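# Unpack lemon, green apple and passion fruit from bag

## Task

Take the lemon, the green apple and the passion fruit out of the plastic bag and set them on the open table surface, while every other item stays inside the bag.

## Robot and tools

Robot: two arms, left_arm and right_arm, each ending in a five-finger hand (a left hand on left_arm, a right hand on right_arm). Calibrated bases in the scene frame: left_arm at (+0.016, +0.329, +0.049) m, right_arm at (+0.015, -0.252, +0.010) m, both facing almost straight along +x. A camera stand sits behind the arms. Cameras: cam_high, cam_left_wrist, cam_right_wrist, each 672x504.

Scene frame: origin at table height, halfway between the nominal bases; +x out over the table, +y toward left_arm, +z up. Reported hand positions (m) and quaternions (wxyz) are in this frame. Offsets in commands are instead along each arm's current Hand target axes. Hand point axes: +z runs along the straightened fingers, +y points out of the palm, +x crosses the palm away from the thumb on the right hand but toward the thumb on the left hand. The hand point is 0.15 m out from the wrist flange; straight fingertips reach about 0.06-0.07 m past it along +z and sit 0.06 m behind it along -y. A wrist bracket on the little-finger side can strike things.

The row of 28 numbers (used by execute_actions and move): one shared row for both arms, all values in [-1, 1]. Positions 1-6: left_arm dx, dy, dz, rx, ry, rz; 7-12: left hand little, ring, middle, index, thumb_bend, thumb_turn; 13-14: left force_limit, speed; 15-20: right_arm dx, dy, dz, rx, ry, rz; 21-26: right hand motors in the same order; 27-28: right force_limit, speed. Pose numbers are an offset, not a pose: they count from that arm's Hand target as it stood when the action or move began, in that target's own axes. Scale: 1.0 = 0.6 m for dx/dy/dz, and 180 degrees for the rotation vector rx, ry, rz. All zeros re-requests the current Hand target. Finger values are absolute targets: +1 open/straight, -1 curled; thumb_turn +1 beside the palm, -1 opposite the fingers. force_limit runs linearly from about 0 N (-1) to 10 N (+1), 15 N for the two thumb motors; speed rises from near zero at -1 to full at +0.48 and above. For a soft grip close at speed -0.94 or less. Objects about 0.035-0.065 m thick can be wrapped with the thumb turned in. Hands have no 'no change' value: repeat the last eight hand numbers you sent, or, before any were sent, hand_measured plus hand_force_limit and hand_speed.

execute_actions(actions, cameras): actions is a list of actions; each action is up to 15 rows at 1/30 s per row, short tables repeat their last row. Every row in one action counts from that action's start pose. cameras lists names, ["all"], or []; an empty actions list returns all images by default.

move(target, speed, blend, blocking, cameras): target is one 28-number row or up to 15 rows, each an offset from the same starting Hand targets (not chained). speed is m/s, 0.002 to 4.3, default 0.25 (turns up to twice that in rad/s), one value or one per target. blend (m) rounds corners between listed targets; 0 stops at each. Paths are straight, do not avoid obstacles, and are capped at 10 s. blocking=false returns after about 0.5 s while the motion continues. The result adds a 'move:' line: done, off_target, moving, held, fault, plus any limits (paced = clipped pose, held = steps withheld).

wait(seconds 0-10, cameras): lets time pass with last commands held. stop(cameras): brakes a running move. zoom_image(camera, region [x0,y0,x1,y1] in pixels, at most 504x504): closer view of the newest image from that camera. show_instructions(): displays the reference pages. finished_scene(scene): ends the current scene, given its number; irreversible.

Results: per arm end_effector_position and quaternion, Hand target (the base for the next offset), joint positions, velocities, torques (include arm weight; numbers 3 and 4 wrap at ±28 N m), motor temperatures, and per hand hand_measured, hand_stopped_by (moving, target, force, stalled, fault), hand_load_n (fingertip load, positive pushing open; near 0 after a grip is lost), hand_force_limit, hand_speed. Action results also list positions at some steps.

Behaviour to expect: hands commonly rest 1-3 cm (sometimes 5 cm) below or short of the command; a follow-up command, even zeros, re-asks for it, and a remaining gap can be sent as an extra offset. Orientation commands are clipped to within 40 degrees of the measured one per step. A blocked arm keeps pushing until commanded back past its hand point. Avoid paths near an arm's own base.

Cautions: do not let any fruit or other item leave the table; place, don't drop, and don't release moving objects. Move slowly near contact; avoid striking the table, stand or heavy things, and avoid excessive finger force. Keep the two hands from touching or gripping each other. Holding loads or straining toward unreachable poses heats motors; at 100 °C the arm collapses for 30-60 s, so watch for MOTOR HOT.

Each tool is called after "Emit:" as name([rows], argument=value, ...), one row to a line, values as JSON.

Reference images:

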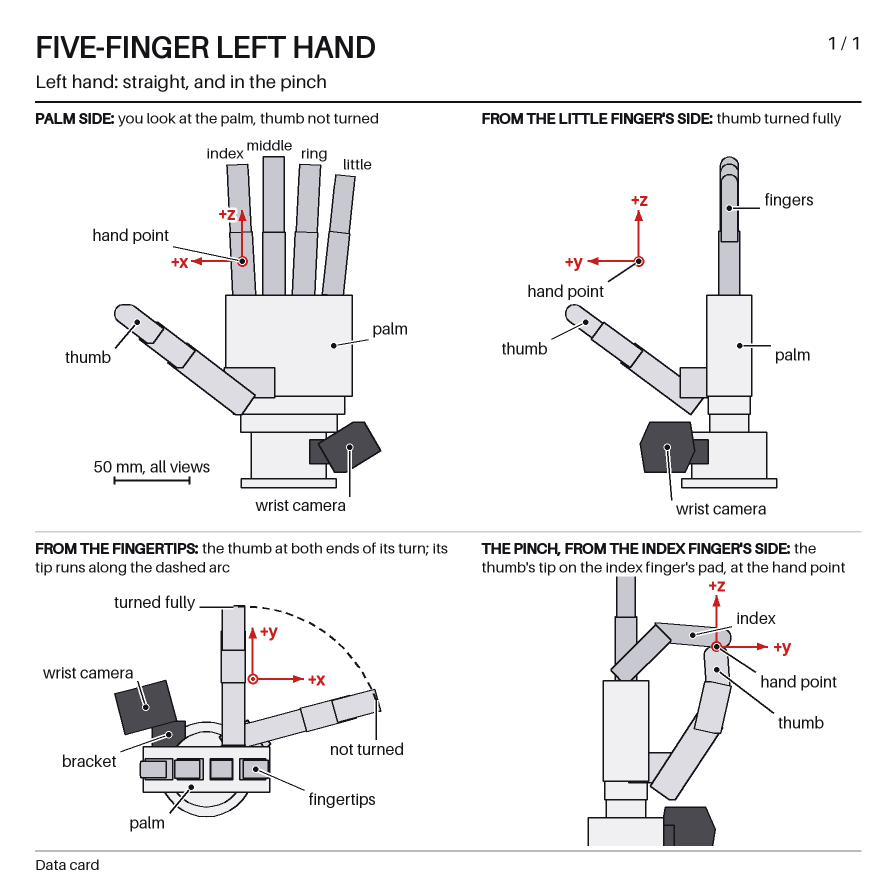

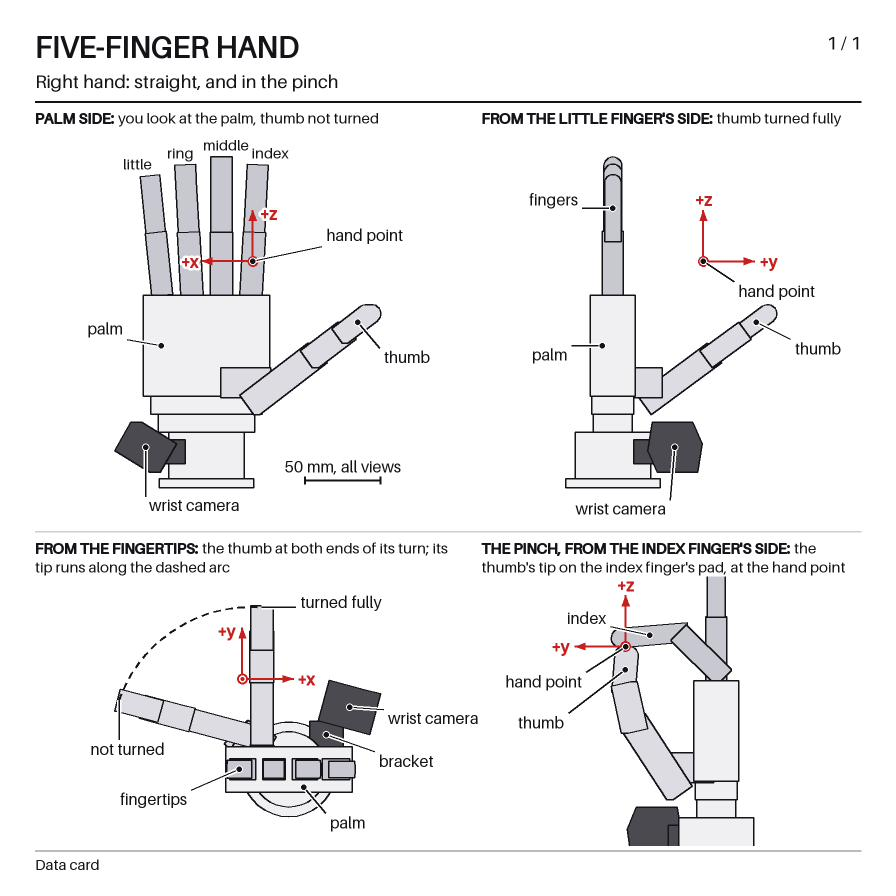

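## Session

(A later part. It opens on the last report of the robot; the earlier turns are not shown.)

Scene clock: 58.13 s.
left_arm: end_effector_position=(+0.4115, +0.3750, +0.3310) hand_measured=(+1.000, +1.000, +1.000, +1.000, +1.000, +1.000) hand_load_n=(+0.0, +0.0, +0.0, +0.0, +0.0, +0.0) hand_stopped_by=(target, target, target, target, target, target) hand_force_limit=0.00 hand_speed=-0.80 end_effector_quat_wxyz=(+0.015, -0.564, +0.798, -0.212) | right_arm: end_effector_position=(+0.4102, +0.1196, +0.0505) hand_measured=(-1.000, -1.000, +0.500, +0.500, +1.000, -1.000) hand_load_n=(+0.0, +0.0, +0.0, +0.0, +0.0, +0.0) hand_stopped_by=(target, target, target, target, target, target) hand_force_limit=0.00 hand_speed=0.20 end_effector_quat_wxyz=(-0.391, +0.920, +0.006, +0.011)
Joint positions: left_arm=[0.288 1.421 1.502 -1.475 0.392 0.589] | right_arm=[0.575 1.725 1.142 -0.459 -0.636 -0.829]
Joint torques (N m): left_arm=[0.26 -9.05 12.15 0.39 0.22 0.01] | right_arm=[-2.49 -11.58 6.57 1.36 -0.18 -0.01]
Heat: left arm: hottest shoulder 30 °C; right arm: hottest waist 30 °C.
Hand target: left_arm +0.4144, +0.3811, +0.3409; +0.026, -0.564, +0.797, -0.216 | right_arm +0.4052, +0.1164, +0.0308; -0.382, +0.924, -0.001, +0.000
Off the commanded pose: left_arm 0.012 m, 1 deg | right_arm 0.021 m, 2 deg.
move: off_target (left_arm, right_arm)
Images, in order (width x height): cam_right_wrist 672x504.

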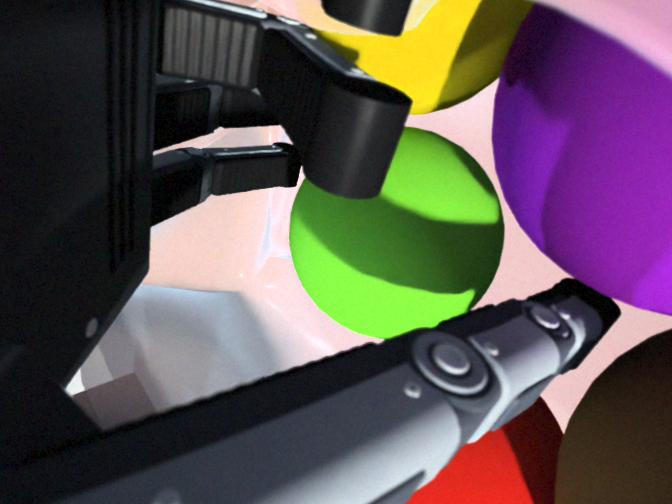

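Emit:
move(target=[0,0,0,0,0,0,1,1,1,1,1,1,0,-0.8,-0.005,0,0,0,0,0,-1,-1,-0.3,-0.3,-0.2,-1,-0.4,-0.75], cameras=["all"], speed=0.06)

Scene clock: 59.73 s.
left_arm: end_effector_position=(+0.4115, +0.3750, +0.3310) hand_measured=(+1.000, +1.000, +1.000, +1.000, +1.000, +1.000) hand_load_n=(+0.0, +0.0, +0.0, +0.0, +0.0, -0.5) hand_stopped_by=(target, target, target, target, target, target) hand_force_limit=0.00 hand_speed=-0.80 end_effector_quat_wxyz=(+0.015, -0.564, +0.798, -0.212) | right_arm: end_effector_position=(+0.4101, +0.1196, +0.0494) hand_measured=(-1.000, -1.000, +0.064, +0.088, +0.792, -1.000) hand_load_n=(-0.5, +0.0, +3.5, +4.5, +7.0, +0.0) hand_stopped_by=(target, target, force, force, force, target) hand_force_limit=-0.40 hand_speed=-0.75 end_effector_quat_wxyz=(-0.391, +0.920, +0.006, +0.012)
Joint positions: left_arm=[0.288 1.421 1.502 -1.475 0.392 0.589] | right_arm=[0.575 1.725 1.138 -0.452 -0.636 -0.829]
Joint torques (N m): left_arm=[0.21 -9.05 12.11 0.42 0.23 0.02] | right_arm=[-1.96 -11.99 6.23 1.39 -0.08 0.01]
Heat: left arm: hottest shoulder 30 °C; right arm: hottest waist 30 °C.
Hand target: left_arm +0.4144, +0.3811, +0.3409; +0.026, -0.564, +0.797, -0.216 | right_arm +0.4022, +0.1164, +0.0308; -0.382, +0.924, -0.001, +0.000
Off the commanded pose: left_arm 0.012 m, 1 deg | right_arm 0.020 m, 2 deg.
move: off_target (left_arm, right_arm)

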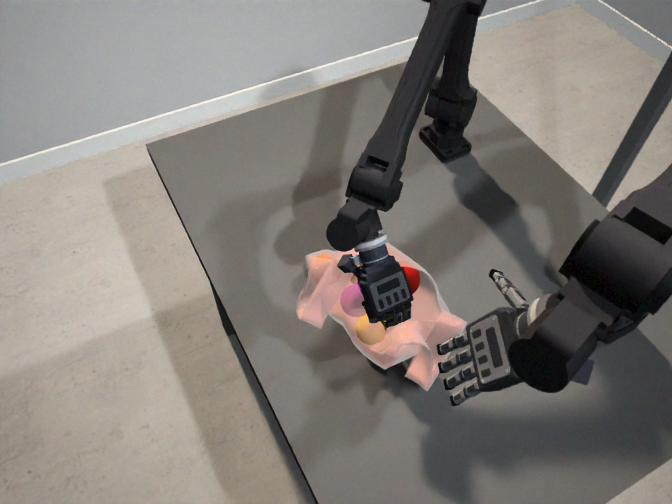

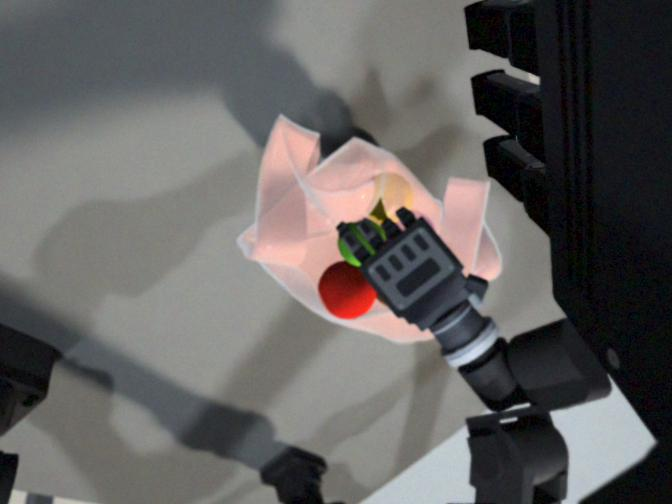

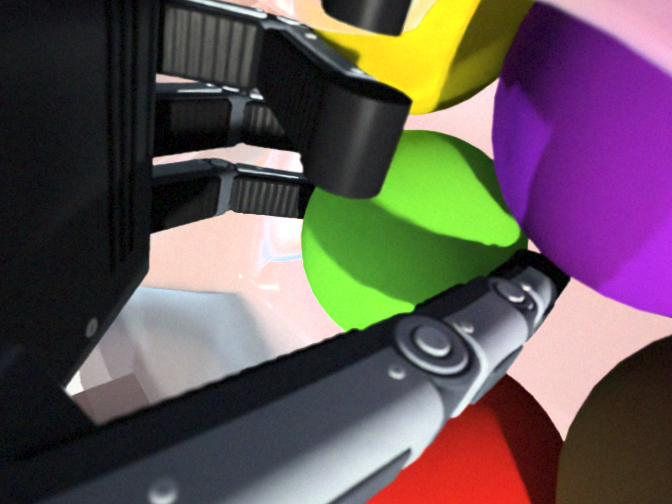

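Emit:
move(target=[0,0,0,0,0,0,1,1,1,1,1,1,0,-0.8,0,-0.083,-0.083,0,0,0,-1,-1,-0.3,-0.3,-0.2,-1,-0.4,-0.75], cameras=["all"], speed=0.08)

Scene clock: 61.83 s.
left_arm: end_effector_position=(+0.4115, +0.3750, +0.3310) hand_measured=(+1.000, +1.000, +1.000, +1.000, +1.000, +1.000) hand_load_n=(+0.0, +0.0, +0.0, +0.0, +0.0, +0.0) hand_stopped_by=(target, target, target, target, target, target) hand_force_limit=0.00 hand_speed=-0.80 end_effector_quat_wxyz=(+0.015, -0.564, +0.798, -0.212) | right_arm: end_effector_position=(+0.3832, +0.1016, +0.0717) hand_measured=(-1.000, -1.000, +0.064, +0.088, +0.792, -1.000) hand_load_n=(+0.0, +0.0, +4.0, +4.5, +7.0, +0.0) hand_stopped_by=(target, target, force, force, force, target) hand_force_limit=-0.40 hand_speed=-0.75 end_effector_quat_wxyz=(-0.367, +0.930, -0.009, -0.023)
Joint positions: left_arm=[0.288 1.421 1.502 -1.475 0.392 0.589] | right_arm=[0.575 1.664 1.141 -0.61 -0.634 -0.829]
Joint torques (N m): left_arm=[0.38 -9.11 12.12 0.4 0.22 0.02] | right_arm=[-1.73 -14.51 12.34 0.4 -0.22 -0.02]
Heat: left arm: hottest shoulder 30 °C; right arm: hottest waist 30 °C.
Hand target: left_arm +0.4144, +0.3811, +0.3409; +0.026, -0.564, +0.797, -0.216 | right_arm +0.4023, +0.1166, +0.1013; -0.382, +0.924, -0.001, +0.000
Off the commanded pose: left_arm 0.012 m, 1 deg | right_arm 0.038 m, 3 deg.
move: off_target (left_arm, right_arm)

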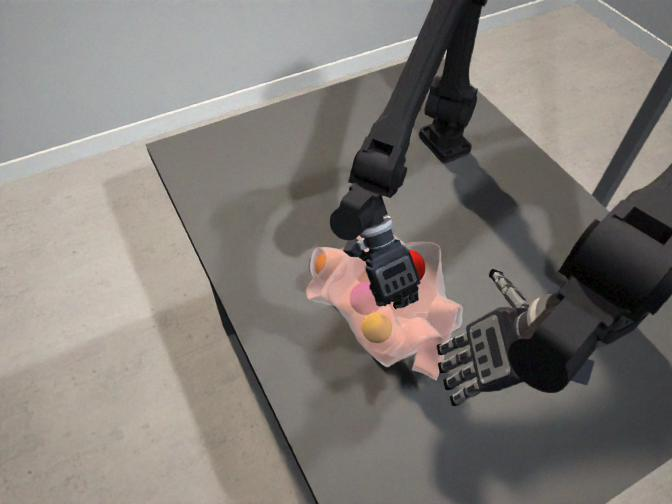

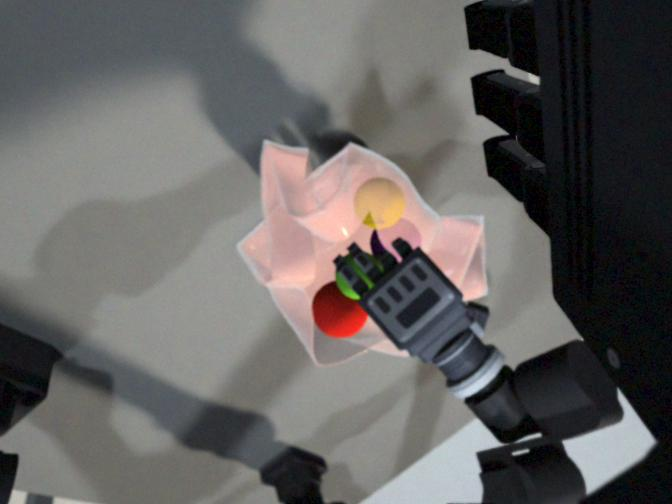

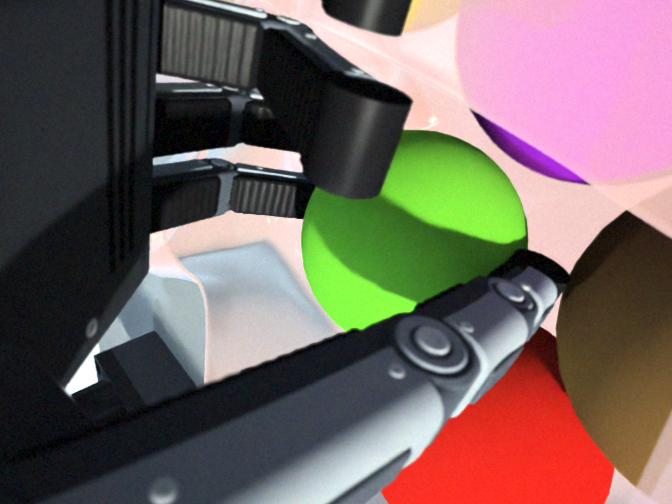

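Emit:
move(target=[0,0,0,0,0,0,1,1,1,1,1,1,0,-0.8,0.015,-0.083,-0.083,0,0,0,-1,-1,-0.3,-0.3,-0.2,-1,-0.4,-0.75], cameras=["all"], speed=0.1)

Emit:
zoom_image(camera="cam_left_wrist", region=[220, 100, 560, 380])

Emit:
zoom_image(camera="cam_high", region=[290, 200, 490, 400])

Scene clock: 63.73 s.
left_arm: end_effector_position=(+0.4115, +0.3750, +0.3310) hand_measured=(+1.000, +1.000, +1.000, +1.000, +1.000, +1.000) hand_load_n=(+0.0, +0.0, +0.0, +0.0, +0.0, +0.0) hand_stopped_by=(target, target, target, target, target, target) hand_force_limit=0.00 hand_speed=-0.80 end_effector_quat_wxyz=(+0.015, -0.564, +0.798, -0.212) | right_arm: end_effector_position=(+0.3914, +0.1070, +0.1399) hand_measured=(-1.000, -1.000, +0.064, +0.088, +0.792, -1.000) hand_load_n=(+0.0, +0.0, +4.0, +4.5, +7.0, +0.0) hand_stopped_by=(target, target, force, force, force, target) hand_force_limit=-0.40 hand_speed=-0.75 end_effector_quat_wxyz=(-0.365, +0.931, -0.010, -0.026)
Joint positions: left_arm=[0.288 1.421 1.502 -1.475 0.392 0.589] | right_arm=[0.575 1.617 1.279 -0.802 -0.634 -0.829]
Joint torques (N m): left_arm=[0.26 -9 12.14 0.4 0.22 0.02] | right_arm=[-2.55 -14.45 13.11 0.4 -0.38 -0.1]
Heat: left arm: hottest shoulder 30 °C; right arm: hottest shoulder 31 °C.
Hand target: left_arm +0.4144, +0.3811, +0.3409; +0.026, -0.564, +0.797, -0.216 | right_arm +0.4112, +0.1166, +0.1716; -0.382, +0.924, -0.001, +0.000
Off the commanded pose: left_arm 0.012 m, 1 deg | right_arm 0.039 m, 4 deg.
move: off_target (left_arm, right_arm)

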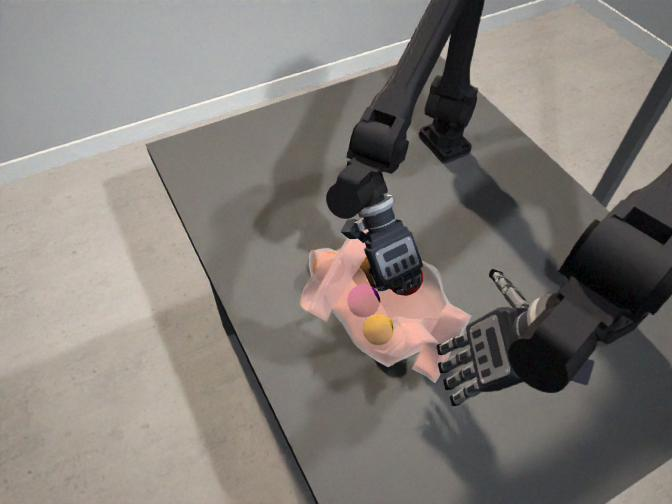

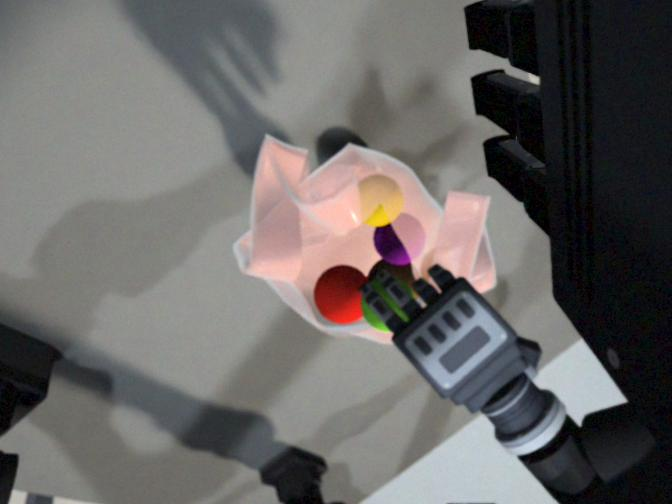

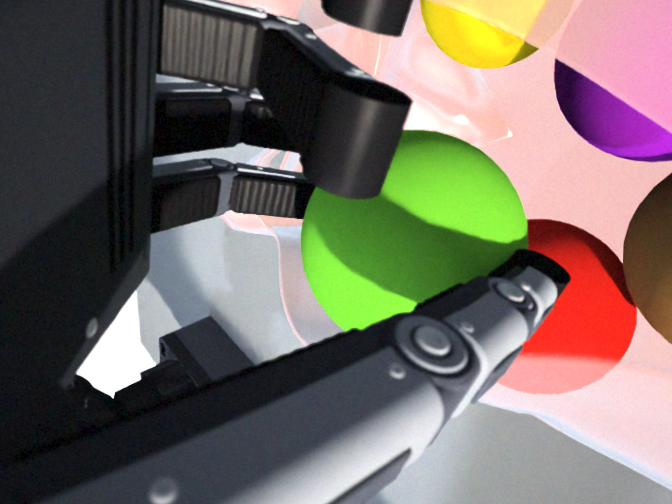

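Scaled by 1.482 from the camera's 672x504 image, which has a finer 960x720 frame.

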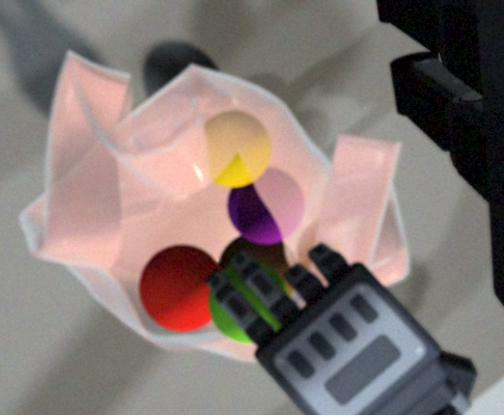

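Scaled by 2.520 from the camera's 672x504 image, which has a finer 960x720 frame.

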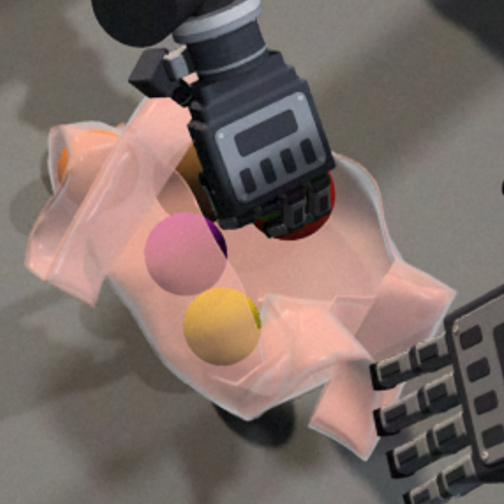

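Emit:
move(target=[0,0,0,0,0,0,1,1,1,1,1,1,0,-0.8,-0.152,0.2675,-0.2675,0,0.1768,0.1768,-1,-1,-0.3,-0.3,-0.2,-1,-0.4,-0.75], cameras=["all"], speed=0.2)

Scene clock: 67.80 s.
left_arm: end_effector_position=(+0.4115, +0.3750, +0.3310) hand_measured=(+1.000, +1.000, +1.000, +1.000, +1.000, +1.000) hand_load_n=(+0.0, +0.0, +0.0, +0.0, +0.0, +0.0) hand_stopped_by=(target, target, target, target, target, target) hand_force_limit=0.00 hand_speed=-0.80 end_effector_quat_wxyz=(+0.015, -0.564, +0.798, -0.212) | right_arm: end_effector_position=(+0.3236, -0.1042, +0.1749) hand_measured=(-1.000, -1.000, +0.064, +0.088, +0.792, -1.000) hand_load_n=(+0.0, +0.0, +3.5, +4.5, +7.0, +0.0) hand_stopped_by=(target, target, force, force, force, target) hand_force_limit=-0.40 hand_speed=-0.75 end_effector_quat_wxyz=(-0.355, +0.858, -0.338, +0.151)
Joint positions: left_arm=[0.288 1.421 1.502 -1.475 0.392 0.589] | right_arm=[0.223 0.92 0.732 -0.676 -0.395 -0.449]
Joint torques (N m): left_arm=[0.15 -9.17 12.11 0.43 0.23 0.01] | right_arm=[-3.96 -4.25 8.42 0.9 -0.11 0.09]
Heat: left arm: hottest shoulder 30 °C; right arm: hottest shoulder 31 °C.
Hand target: left_arm +0.4144, +0.3811, +0.3409; +0.026, -0.564, +0.797, -0.216 | right_arm +0.3197, -0.1102, +0.1721; -0.352, +0.854, -0.354, +0.147
Off the commanded pose: left_arm 0.012 m, 1 deg | right_arm 0.008 m, 2 deg.
move: off_target (left_arm)

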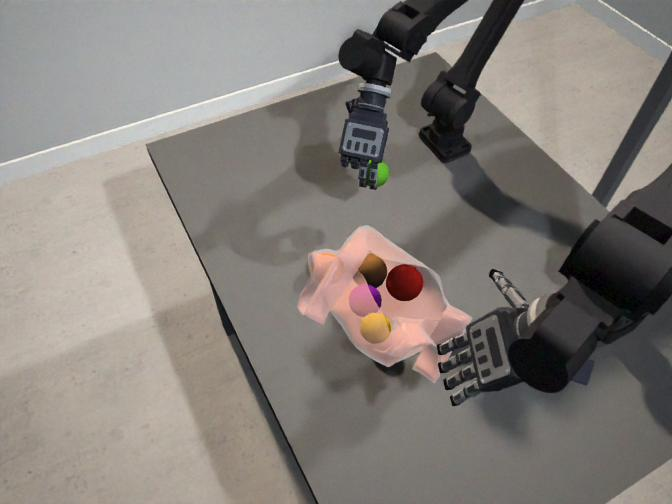

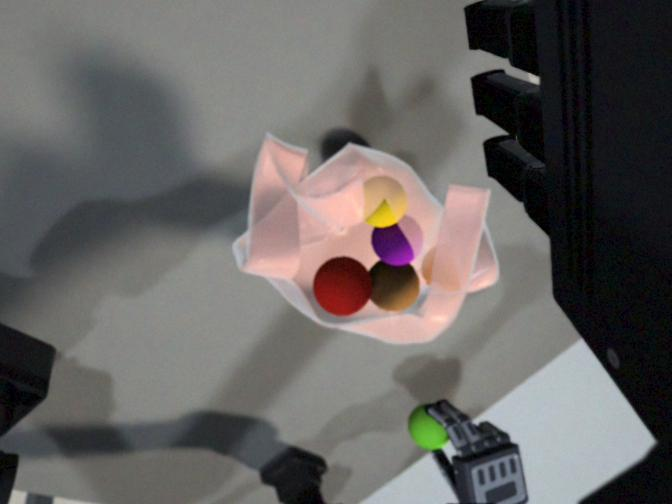

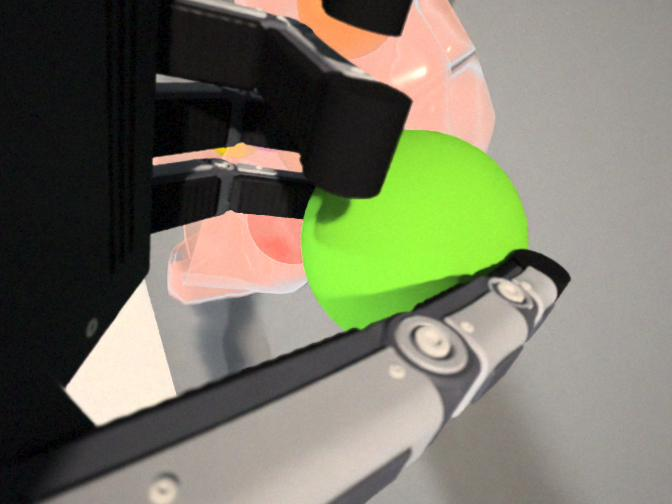

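Emit:
move(target=[0,0,0,0,0,0,1,1,1,1,1,1,0,-0.8,0.047,0.1737,0.0737,0,0,0,-1,-1,-0.3,-0.3,-0.2,-1,-0.4,-0.75], cameras=["cam_high","cam_left_wrist"], speed=0.12)

Scene clock: 70.20 s.
left_arm: end_effector_position=(+0.4115, +0.3750, +0.3310) hand_measured=(+1.000, +1.000, +1.000, +1.000, +1.000, +1.000) hand_load_n=(+0.0, +0.0, +0.0, +0.0, +0.0, +0.0) hand_stopped_by=(target, target, target, target, target, target) hand_force_limit=0.00 hand_speed=-0.80 end_effector_quat_wxyz=(+0.015, -0.564, +0.798, -0.212) | right_arm: end_effector_position=(+0.3072, -0.1551, +0.0723) hand_measured=(-1.000, -1.000, +0.064, +0.088, +0.792, -1.000) hand_load_n=(+0.0, +0.0, +4.0, +4.5, +7.0, +0.0) hand_stopped_by=(target, target, force, force, force, target) hand_force_limit=-0.40 hand_speed=-0.75 end_effector_quat_wxyz=(-0.353, +0.854, -0.355, +0.143)
Joint positions: left_arm=[0.288 1.421 1.502 -1.475 0.392 0.589] | right_arm=[0.032 0.985 0.492 -0.453 -0.506 -0.582]
Joint torques (N m): left_arm=[0.09 -9 12.14 0.43 0.23 0.01] | right_arm=[-3.6 -2.37 7.68 1.68 -0.4 -0.22]
Heat: left arm: hottest shoulder 30 °C; right arm: hottest waist 30 °C.
Hand target: left_arm +0.4144, +0.3811, +0.3409; +0.026, -0.564, +0.797, -0.216 | right_arm +0.3095, -0.1604, +0.0673; -0.352, +0.854, -0.354, +0.147
Off the commanded pose: left_arm 0.012 m, 1 deg | right_arm 0.008 m, 0 deg.
move: off_target (left_arm)
Images, in order (width x height): cam_high 672x504, cam_left_wrist 672x504.

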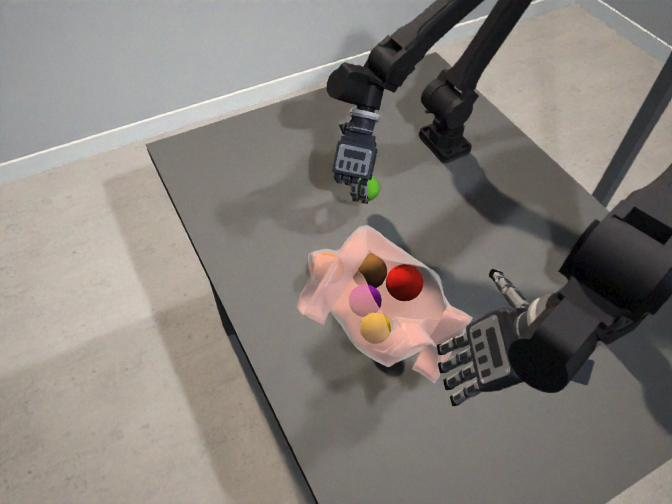

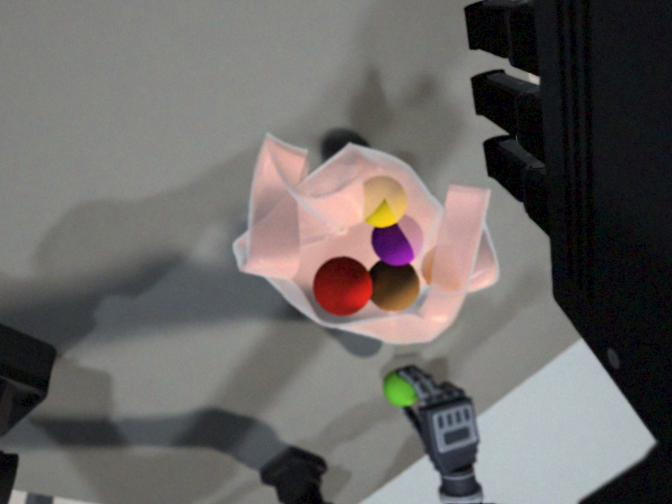

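Emit:
move(target=[0,0,0,0,0,0,1,1,1,1,1,1,0,-0.8,0,0.027,0.027,0,0,0,-1,-1,-0.3,-0.3,-0.2,-1,-0.4,-0.75], cameras=["cam_high","cam_left_wrist"], speed=0.06)

Emit:
zoom_image(camera="cam_left_wrist", region=[340, 330, 504, 460])

Scene clock: 71.80 s.
left_arm: end_effector_position=(+0.4115, +0.3750, +0.3310) hand_measured=(+1.000, +1.000, +1.000, +1.000, +1.000, +1.000) hand_load_n=(+0.0, +0.0, +0.0, +0.0, +0.0, +0.0) hand_stopped_by=(target, target, target, target, target, target) hand_force_limit=0.00 hand_speed=-0.80 end_effector_quat_wxyz=(+0.015, -0.564, +0.798, -0.212) | right_arm: end_effector_position=(+0.3083, -0.1553, +0.0498) hand_measured=(-1.000, -1.000, +0.064, +0.088, +0.792, -1.000) hand_load_n=(+0.0, +0.0, +3.5, +4.5, +7.0, +0.5) hand_stopped_by=(target, target, force, force, force, target) hand_force_limit=-0.40 hand_speed=-0.75 end_effector_quat_wxyz=(-0.353, +0.854, -0.354, +0.144)
Joint positions: left_arm=[0.288 1.421 1.502 -1.475 0.392 0.589] | right_arm=[0.032 1.038 0.453 -0.36 -0.506 -0.584]
Joint torques (N m): left_arm=[0.21 -9.11 12.12 0.4 0.22 0.01] | right_arm=[-3.72 -2.67 7.15 1.78 -0.4 -0.26]
Heat: left arm: hottest shoulder 30 °C; right arm: hottest waist 30 °C.
Hand target: left_arm +0.4144, +0.3811, +0.3409; +0.026, -0.564, +0.797, -0.216 | right_arm +0.3095, -0.1605, +0.0445; -0.352, +0.854, -0.354, +0.147
Off the commanded pose: left_arm 0.012 m, 1 deg | right_arm 0.008 m, 0 deg.
move: off_target (left_arm)
Images, in order (width x height): cam_high 672x504, cam_left_wrist 672x504.

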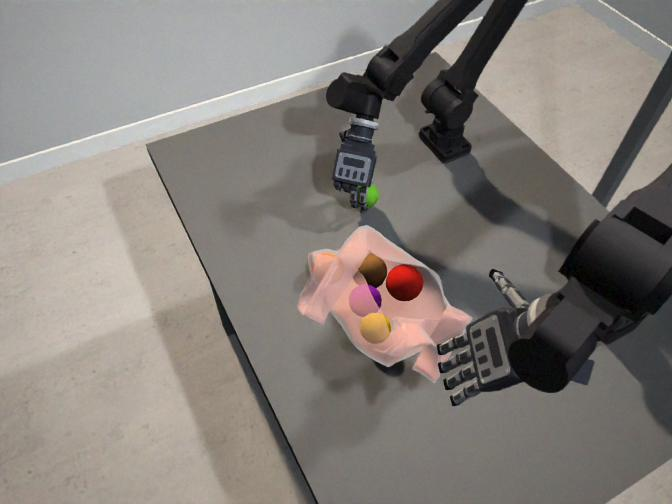

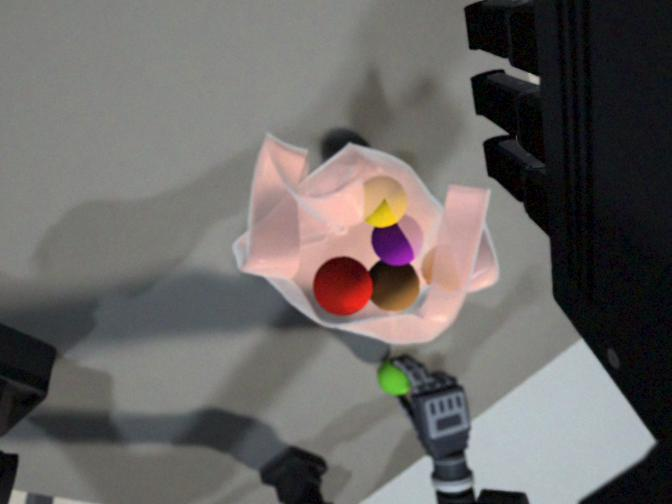

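Scaled by 3.073 from the camera's 672x504 image, which has a finer 960x720 frame.

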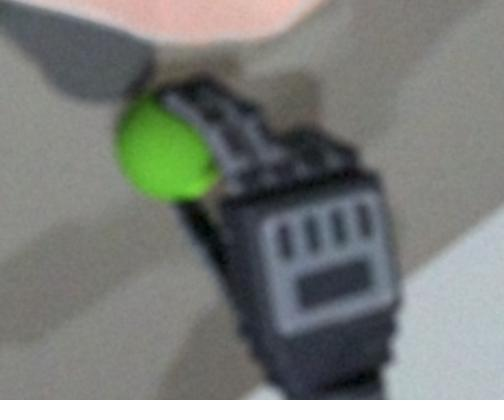

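Emit:
move(target=[0,0,0,0,0,0,1,1,1,1,1,1,0,-0.8,0,0.009,0.009,0,0,0,-1,-1,-0.3,-0.3,-0.2,-1,-0.4,-0.75], cameras=[], speed=0.06)

Scene clock: 73.60 s.
left_arm: end_effector_position=(+0.4115, +0.3750, +0.3310) hand_measured=(+1.000, +1.000, +1.000, +1.000, +1.000, +1.000) hand_load_n=(+0.0, +0.0, +0.0, +0.0, +0.0, +0.0) hand_stopped_by=(target, target, target, target, target, target) hand_force_limit=0.00 hand_speed=-0.80 end_effector_quat_wxyz=(+0.015, -0.564, +0.798, -0.212) | right_arm: end_effector_position=(+0.3086, -0.1552, +0.0422) hand_measured=(-1.000, -1.000, +0.064, +0.088, +0.792, -1.000) hand_load_n=(+0.5, +0.0, +4.0, +4.0, +7.0, +0.0) hand_stopped_by=(target, target, force, force, force, target) hand_force_limit=-0.40 hand_speed=-0.75 end_effector_quat_wxyz=(-0.354, +0.854, -0.354, +0.144)
Joint positions: left_arm=[0.288 1.421 1.502 -1.475 0.392 0.589] | right_arm=[0.032 1.058 0.441 -0.328 -0.506 -0.584]
Joint torques (N m): left_arm=[0.21 -8.88 12.1 0.42 0.24 0.02] | right_arm=[-3.6 -2.9 7.01 1.81 -0.39 -0.25]
Heat: left arm: hottest shoulder 30 °C; right arm: hottest waist 30 °C.
Hand target: left_arm +0.4144, +0.3811, +0.3409; +0.026, -0.564, +0.797, -0.216 | right_arm +0.3095, -0.1605, +0.0368; -0.352, +0.854, -0.354, +0.147
Off the commanded pose: left_arm 0.012 m, 1 deg | right_arm 0.008 m, 0 deg.
move: off_target (left_arm)
No camera images: "cameras" was empty.

Emit:
move(target=[0,0,0,0,0,0,1,1,1,1,1,1,0,-0.8,0,0.007,0.007,0,0,0,-1,-1,-0.3,-0.3,-0.2,-1,-0.4,-0.75], cameras=["cam_high","cam_left_wrist","cam_right_wrist"], speed=0.06)

Emit:
zoom_image(camera="cam_high", region=[310, 130, 430, 230])

Scene clock: 75.00 s.
left_arm: end_effector_position=(+0.4115, +0.3750, +0.3310) hand_measured=(+1.000, +1.000, +1.000, +1.000, +1.000, +1.000) hand_load_n=(+0.0, +0.0, +0.0, +0.0, +0.0, +0.0) hand_stopped_by=(target, target, target, target, target, target) hand_force_limit=0.00 hand_speed=-0.80 end_effector_quat_wxyz=(+0.015, -0.564, +0.798, -0.212) | right_arm: end_effector_position=(+0.3109, -0.1554, +0.0405) hand_measured=(-1.000, -1.000, +0.064, +0.088, +0.792, -1.000) hand_load_n=(+0.0, +0.0, +3.0, +3.5, +7.5, +0.0) hand_stopped_by=(target, target, force, force, force, target) hand_force_limit=-0.40 hand_speed=-0.75 end_effector_quat_wxyz=(-0.356, +0.853, -0.353, +0.148)
Joint positions: left_arm=[0.288 1.421 1.502 -1.475 0.392 0.589] | right_arm=[0.03 1.065 0.436 -0.307 -0.507 -0.584]
Joint torques (N m): left_arm=[0.15 -9 12.11 0.42 0.23 0.02] | right_arm=[-3.6 -1.67 6.52 1.98 -0.35 -0.24]
Heat: left arm: hottest shoulder 30 °C; right arm: hottest waist 30 °C.
Hand target: left_arm +0.4144, +0.3811, +0.3409; +0.026, -0.564, +0.797, -0.216 | right_arm +0.3094, -0.1604, +0.0308; -0.352, +0.854, -0.354, +0.147
Off the commanded pose: left_arm 0.012 m, 1 deg | right_arm 0.011 m, 0 deg.
move: off_target (left_arm, right_arm)

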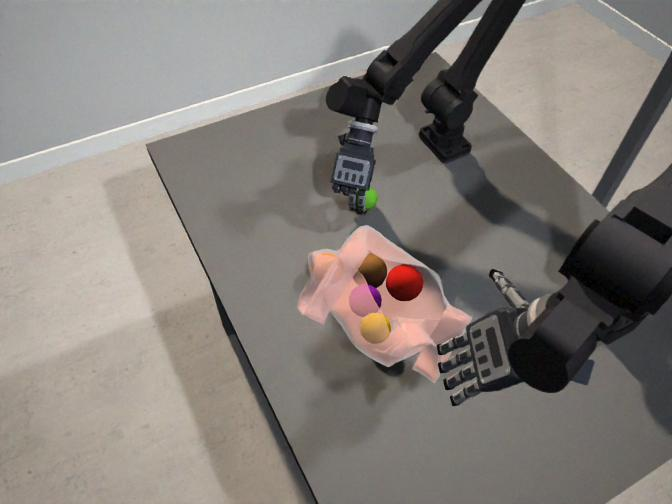

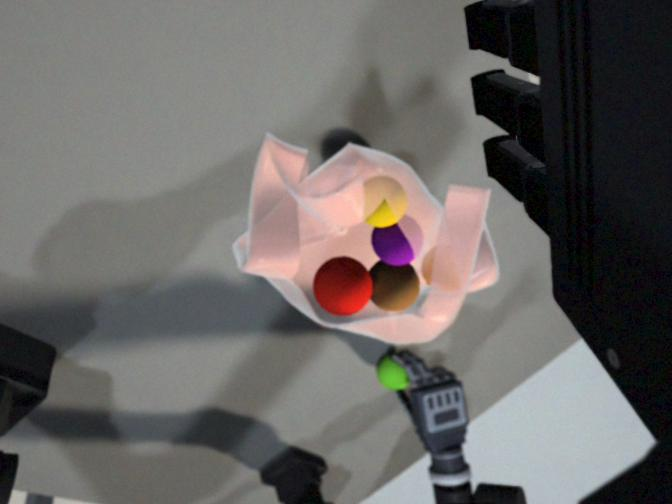

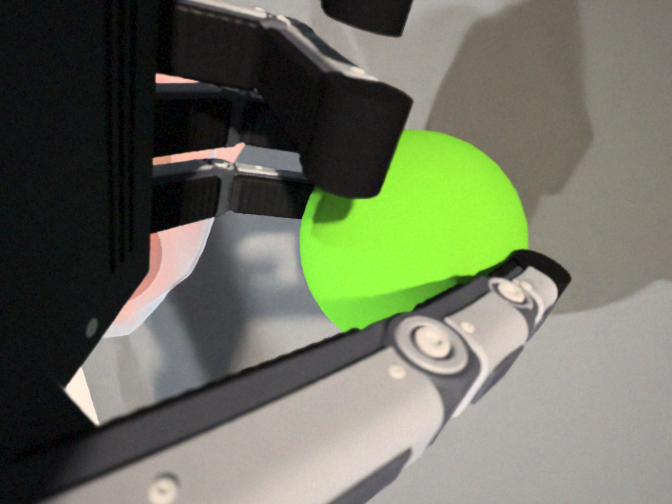

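Scaled by 4.200 from the camera's 672x504 image, which has a finer 960x720 frame.

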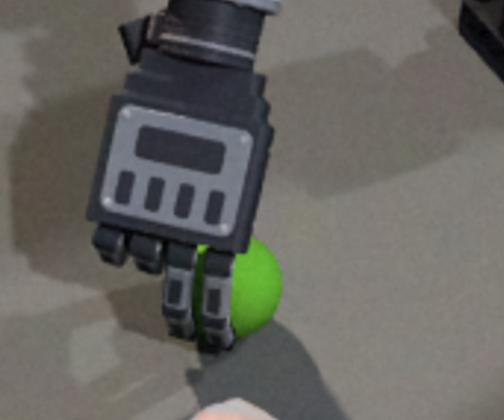

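Emit:
move(target=[0,0,0,0,0,0,1,1,1,1,1,1,0,-0.8,0,-0.009,-0.009,0,0,0,-1,-1,0.6,0.6,1,-1,-0.4,-0.6], cameras=["cam_high","cam_left_wrist","cam_right_wrist"], speed=0.06)

Scene clock: 76.20 s.
left_arm: end_effector_position=(+0.4115, +0.3750, +0.3310) hand_measured=(+1.000, +1.000, +1.000, +1.000, +1.000, +1.000) hand_load_n=(+0.0, +0.0, +0.0, +0.0, +0.0, -0.5) hand_stopped_by=(target, target, target, target, target, target) hand_force_limit=0.00 hand_speed=-0.80 end_effector_quat_wxyz=(+0.015, -0.564, +0.798, -0.212) | right_arm: end_effector_position=(+0.3109, -0.1556, +0.0403) hand_measured=(-1.000, -1.000, +0.600, +0.600, +1.000, -1.000) hand_load_n=(+0.0, +0.0, +0.0, +0.0, +0.0, +0.0) hand_stopped_by=(target, target, target, target, target, target) hand_force_limit=-0.40 hand_speed=-0.60 end_effector_quat_wxyz=(-0.355, +0.853, -0.353, +0.147)
Joint positions: left_arm=[0.288 1.421 1.502 -1.475 0.392 0.589] | right_arm=[0.03 1.066 0.436 -0.307 -0.507 -0.584]
Joint torques (N m): left_arm=[0.38 -9.05 12.15 0.39 0.23 0.02] | right_arm=[-3.37 -3.72 7.54 0.66 -0.35 -0.26]
Heat: left arm: hottest elbow 31 °C; right arm: hottest waist 30 °C.
Hand target: left_arm +0.4144, +0.3811, +0.3409; +0.026, -0.564, +0.797, -0.216 | right_arm +0.3094, -0.1604, +0.0385; -0.352, +0.854, -0.354, +0.147
Off the commanded pose: left_arm 0.012 m, 1 deg | right_arm 0.005 m, 0 deg.
move: off_target (left_arm)

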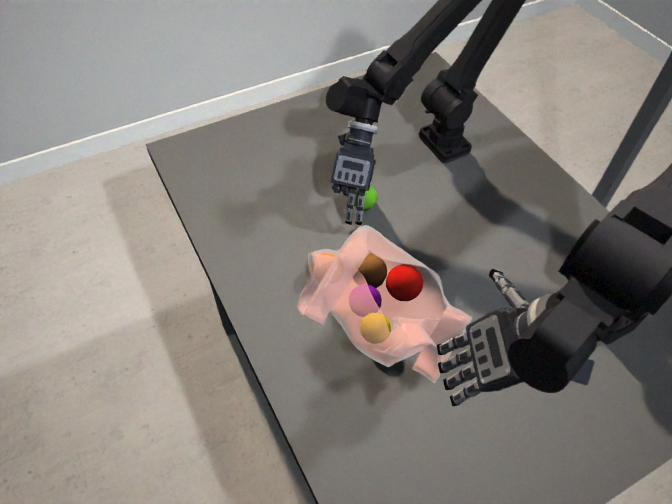

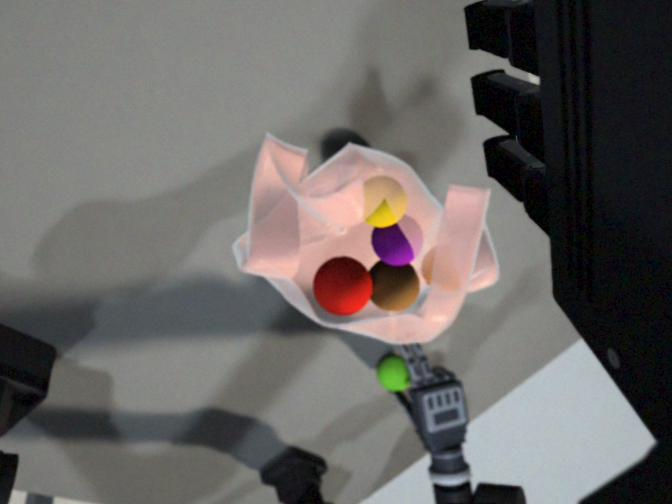

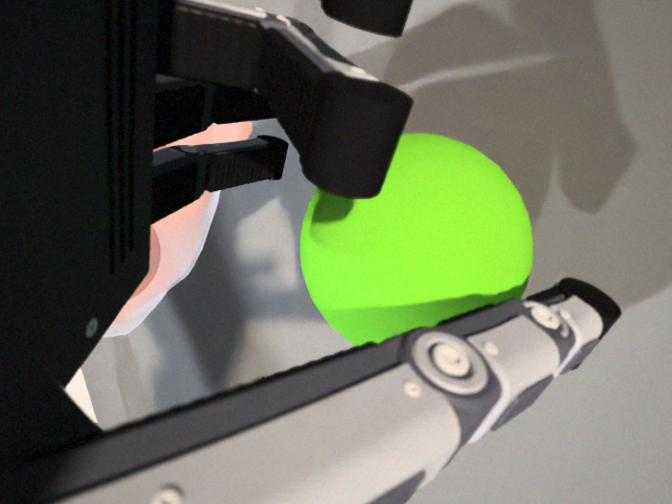

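Emit:
move(target=[0,0,0,0,0,0,1,1,1,1,1,1,0,-0.8,0,-0.14,-0.14,0,0,0,-1,-1,0.6,0.6,1,-1,-0.4,-0.6], cameras=["cam_high","cam_left_wrist"], speed=0.2)

Emit:
zoom_image(camera="cam_left_wrist", region=[220, 120, 520, 400])

Emit:
zoom_image(camera="cam_high", region=[290, 220, 480, 400])

Scene clock: 78.37 s.
left_arm: end_effector_position=(+0.4115, +0.3750, +0.3310) hand_measured=(+1.000, +1.000, +1.000, +1.000, +1.000, +1.000) hand_load_n=(+0.0, +0.0, +0.5, +0.5, -0.5, +0.0) hand_stopped_by=(target, target, target, target, target, target) hand_force_limit=0.00 hand_speed=-0.80 end_effector_quat_wxyz=(+0.015, -0.564, +0.798, -0.212) | right_arm: end_effector_position=(+0.2894, -0.1563, +0.1284) hand_measured=(-1.000, -1.000, +0.600, +0.600, +1.000, -1.000) hand_load_n=(+0.0, +0.0, +0.0, +0.0, +0.0, +0.0) hand_stopped_by=(target, target, target, target, target, target) hand_force_limit=-0.40 hand_speed=-0.60 end_effector_quat_wxyz=(-0.342, +0.858, -0.365, +0.119)
Joint positions: left_arm=[0.288 1.421 1.502 -1.475 0.392 0.589] | right_arm=[0.03 0.882 0.611 -0.732 -0.507 -0.584]
Joint torques (N m): left_arm=[0.38 -9.05 12.12 0.38 0.23 0.01] | right_arm=[-3.43 -3.02 13.42 0.61 -0.31 -0.22]
Heat: left arm: hottest elbow 31 °C; right arm: hottest waist 30 °C.
Hand target: left_arm +0.4144, +0.3811, +0.3409; +0.026, -0.564, +0.797, -0.216 | right_arm +0.3095, -0.1602, +0.1573; -0.352, +0.854, -0.354, +0.147
Off the commanded pose: left_arm 0.012 m, 1 deg | right_arm 0.035 m, 4 deg.
move: off_target (left_arm, right_arm)
Images, in order (width x height): cam_high 672x504, cam_left_wrist 672x504.

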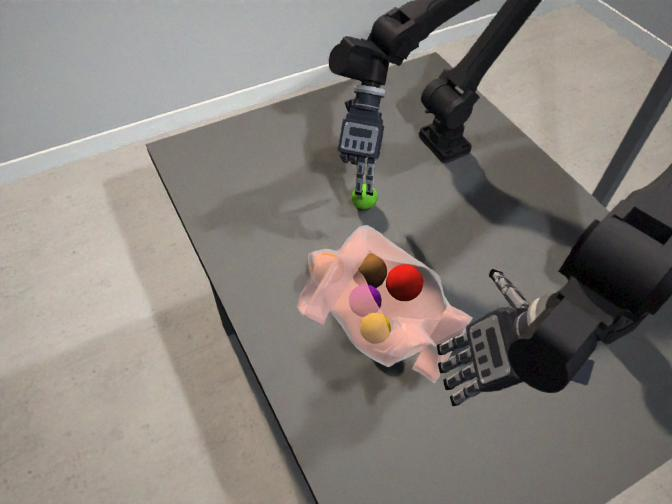

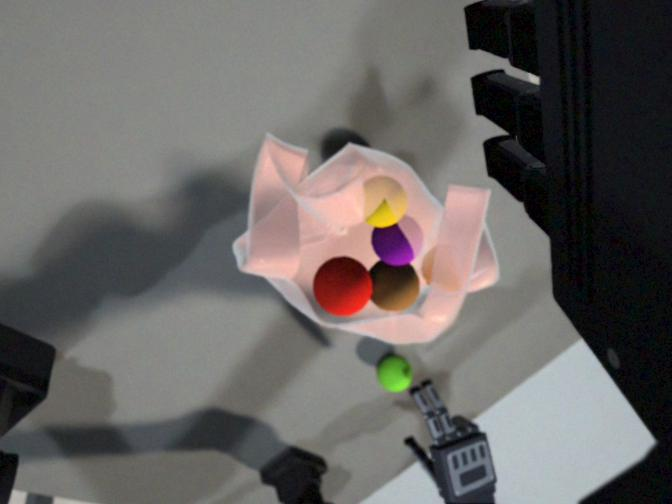

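Scaled by 1.680 from the camera's 672x504 image, which has a finer 960x720 frame.

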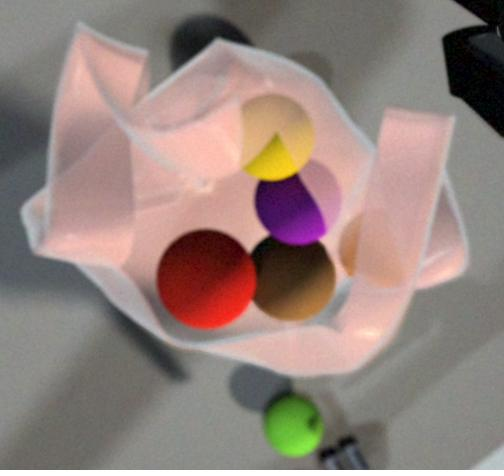

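Scaled by 2.653 from the camera's 672x504 image, which has a finer 960x720 frame.

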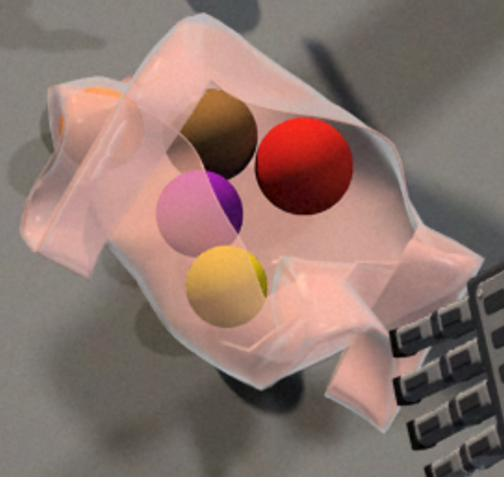

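Emit:
move(target=[0.3,0.1125,0.3268,0.13,-0.0896,-0.0182,-1,-1,0.8,0.8,1,-1,0,0.2,0.142,-0.283,-0.1485,-0.109,0.0173,0.143,1,1,1,1,1,1,0,0], cameras=["all"], speed=0.2)

Scene clock: 88.37 s.
left_arm: end_effector_position=(+0.3441, +0.1798, +0.1726) hand_measured=(-1.000, -1.000, +0.800, +0.800, +1.000, -1.000) hand_load_n=(+0.0, +0.0, +0.0, +0.0, +0.0, +0.0) hand_stopped_by=(target, target, target, target, target, target) hand_force_limit=0.00 hand_speed=0.20 end_effector_quat_wxyz=(+0.243, -0.597, +0.710, -0.285) | right_arm: end_effector_position=(+0.3955, -0.1743, +0.3215) hand_measured=(+1.000, +1.000, +1.000, +1.000, +1.000, +1.000) hand_load_n=(+0.0, +0.0, +0.0, +0.0, +0.0, +0.0) hand_stopped_by=(target, target, target, target, target, target) hand_force_limit=0.00 hand_speed=0.00 end_effector_quat_wxyz=(-0.209, +0.806, -0.554, +0.011)
Joint positions: left_arm=[-0.402 0.929 0.622 -0.511 -0.165 -0.166] | right_arm=[0.013 1.339 1.498 -1.458 -0.327 -0.306]
Joint torques (N m): left_arm=[-2.02 -2.43 10.33 1.91 -0.33 -0.1] | right_arm=[-3.31 -7.71 13.33 0.27 -0.01 0.11]
Motor temperatures (°C): left_arm=[24 30 31 28 26 24] | right_arm=[30 30 33 25 23 25]
Heat: left arm: hottest elbow 31 °C; right arm: hottest elbow 33 °C.
Hand target: left_arm +0.3451, +0.1737, +0.1747; +0.244, -0.594, +0.709, -0.293 | right_arm +0.4102, -0.1799, +0.3404; -0.217, +0.797, -0.564, +0.026
Off the commanded pose: left_arm 0.007 m, 1 deg | right_arm 0.025 m, 3 deg.
move: off_target (right_arm)

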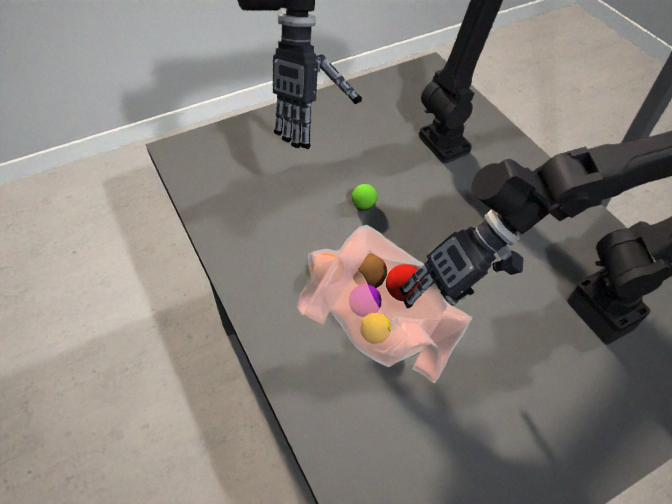

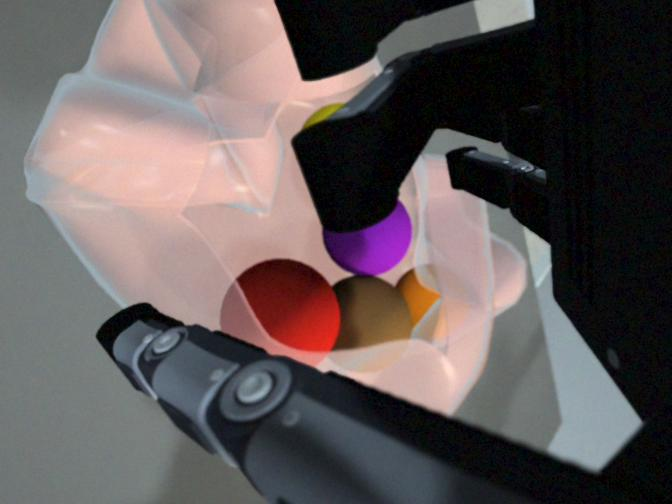

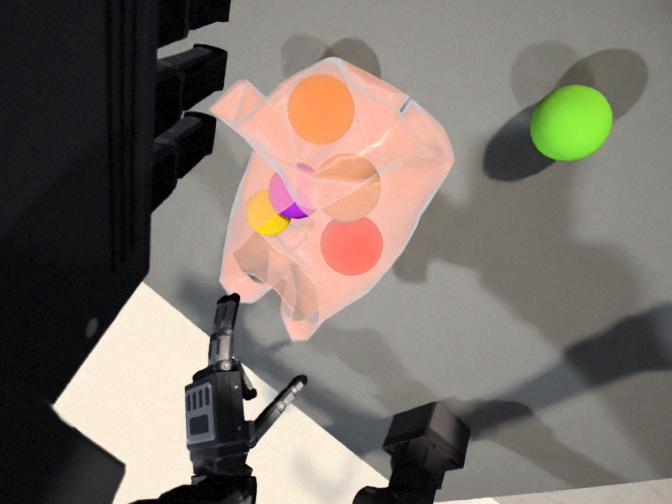

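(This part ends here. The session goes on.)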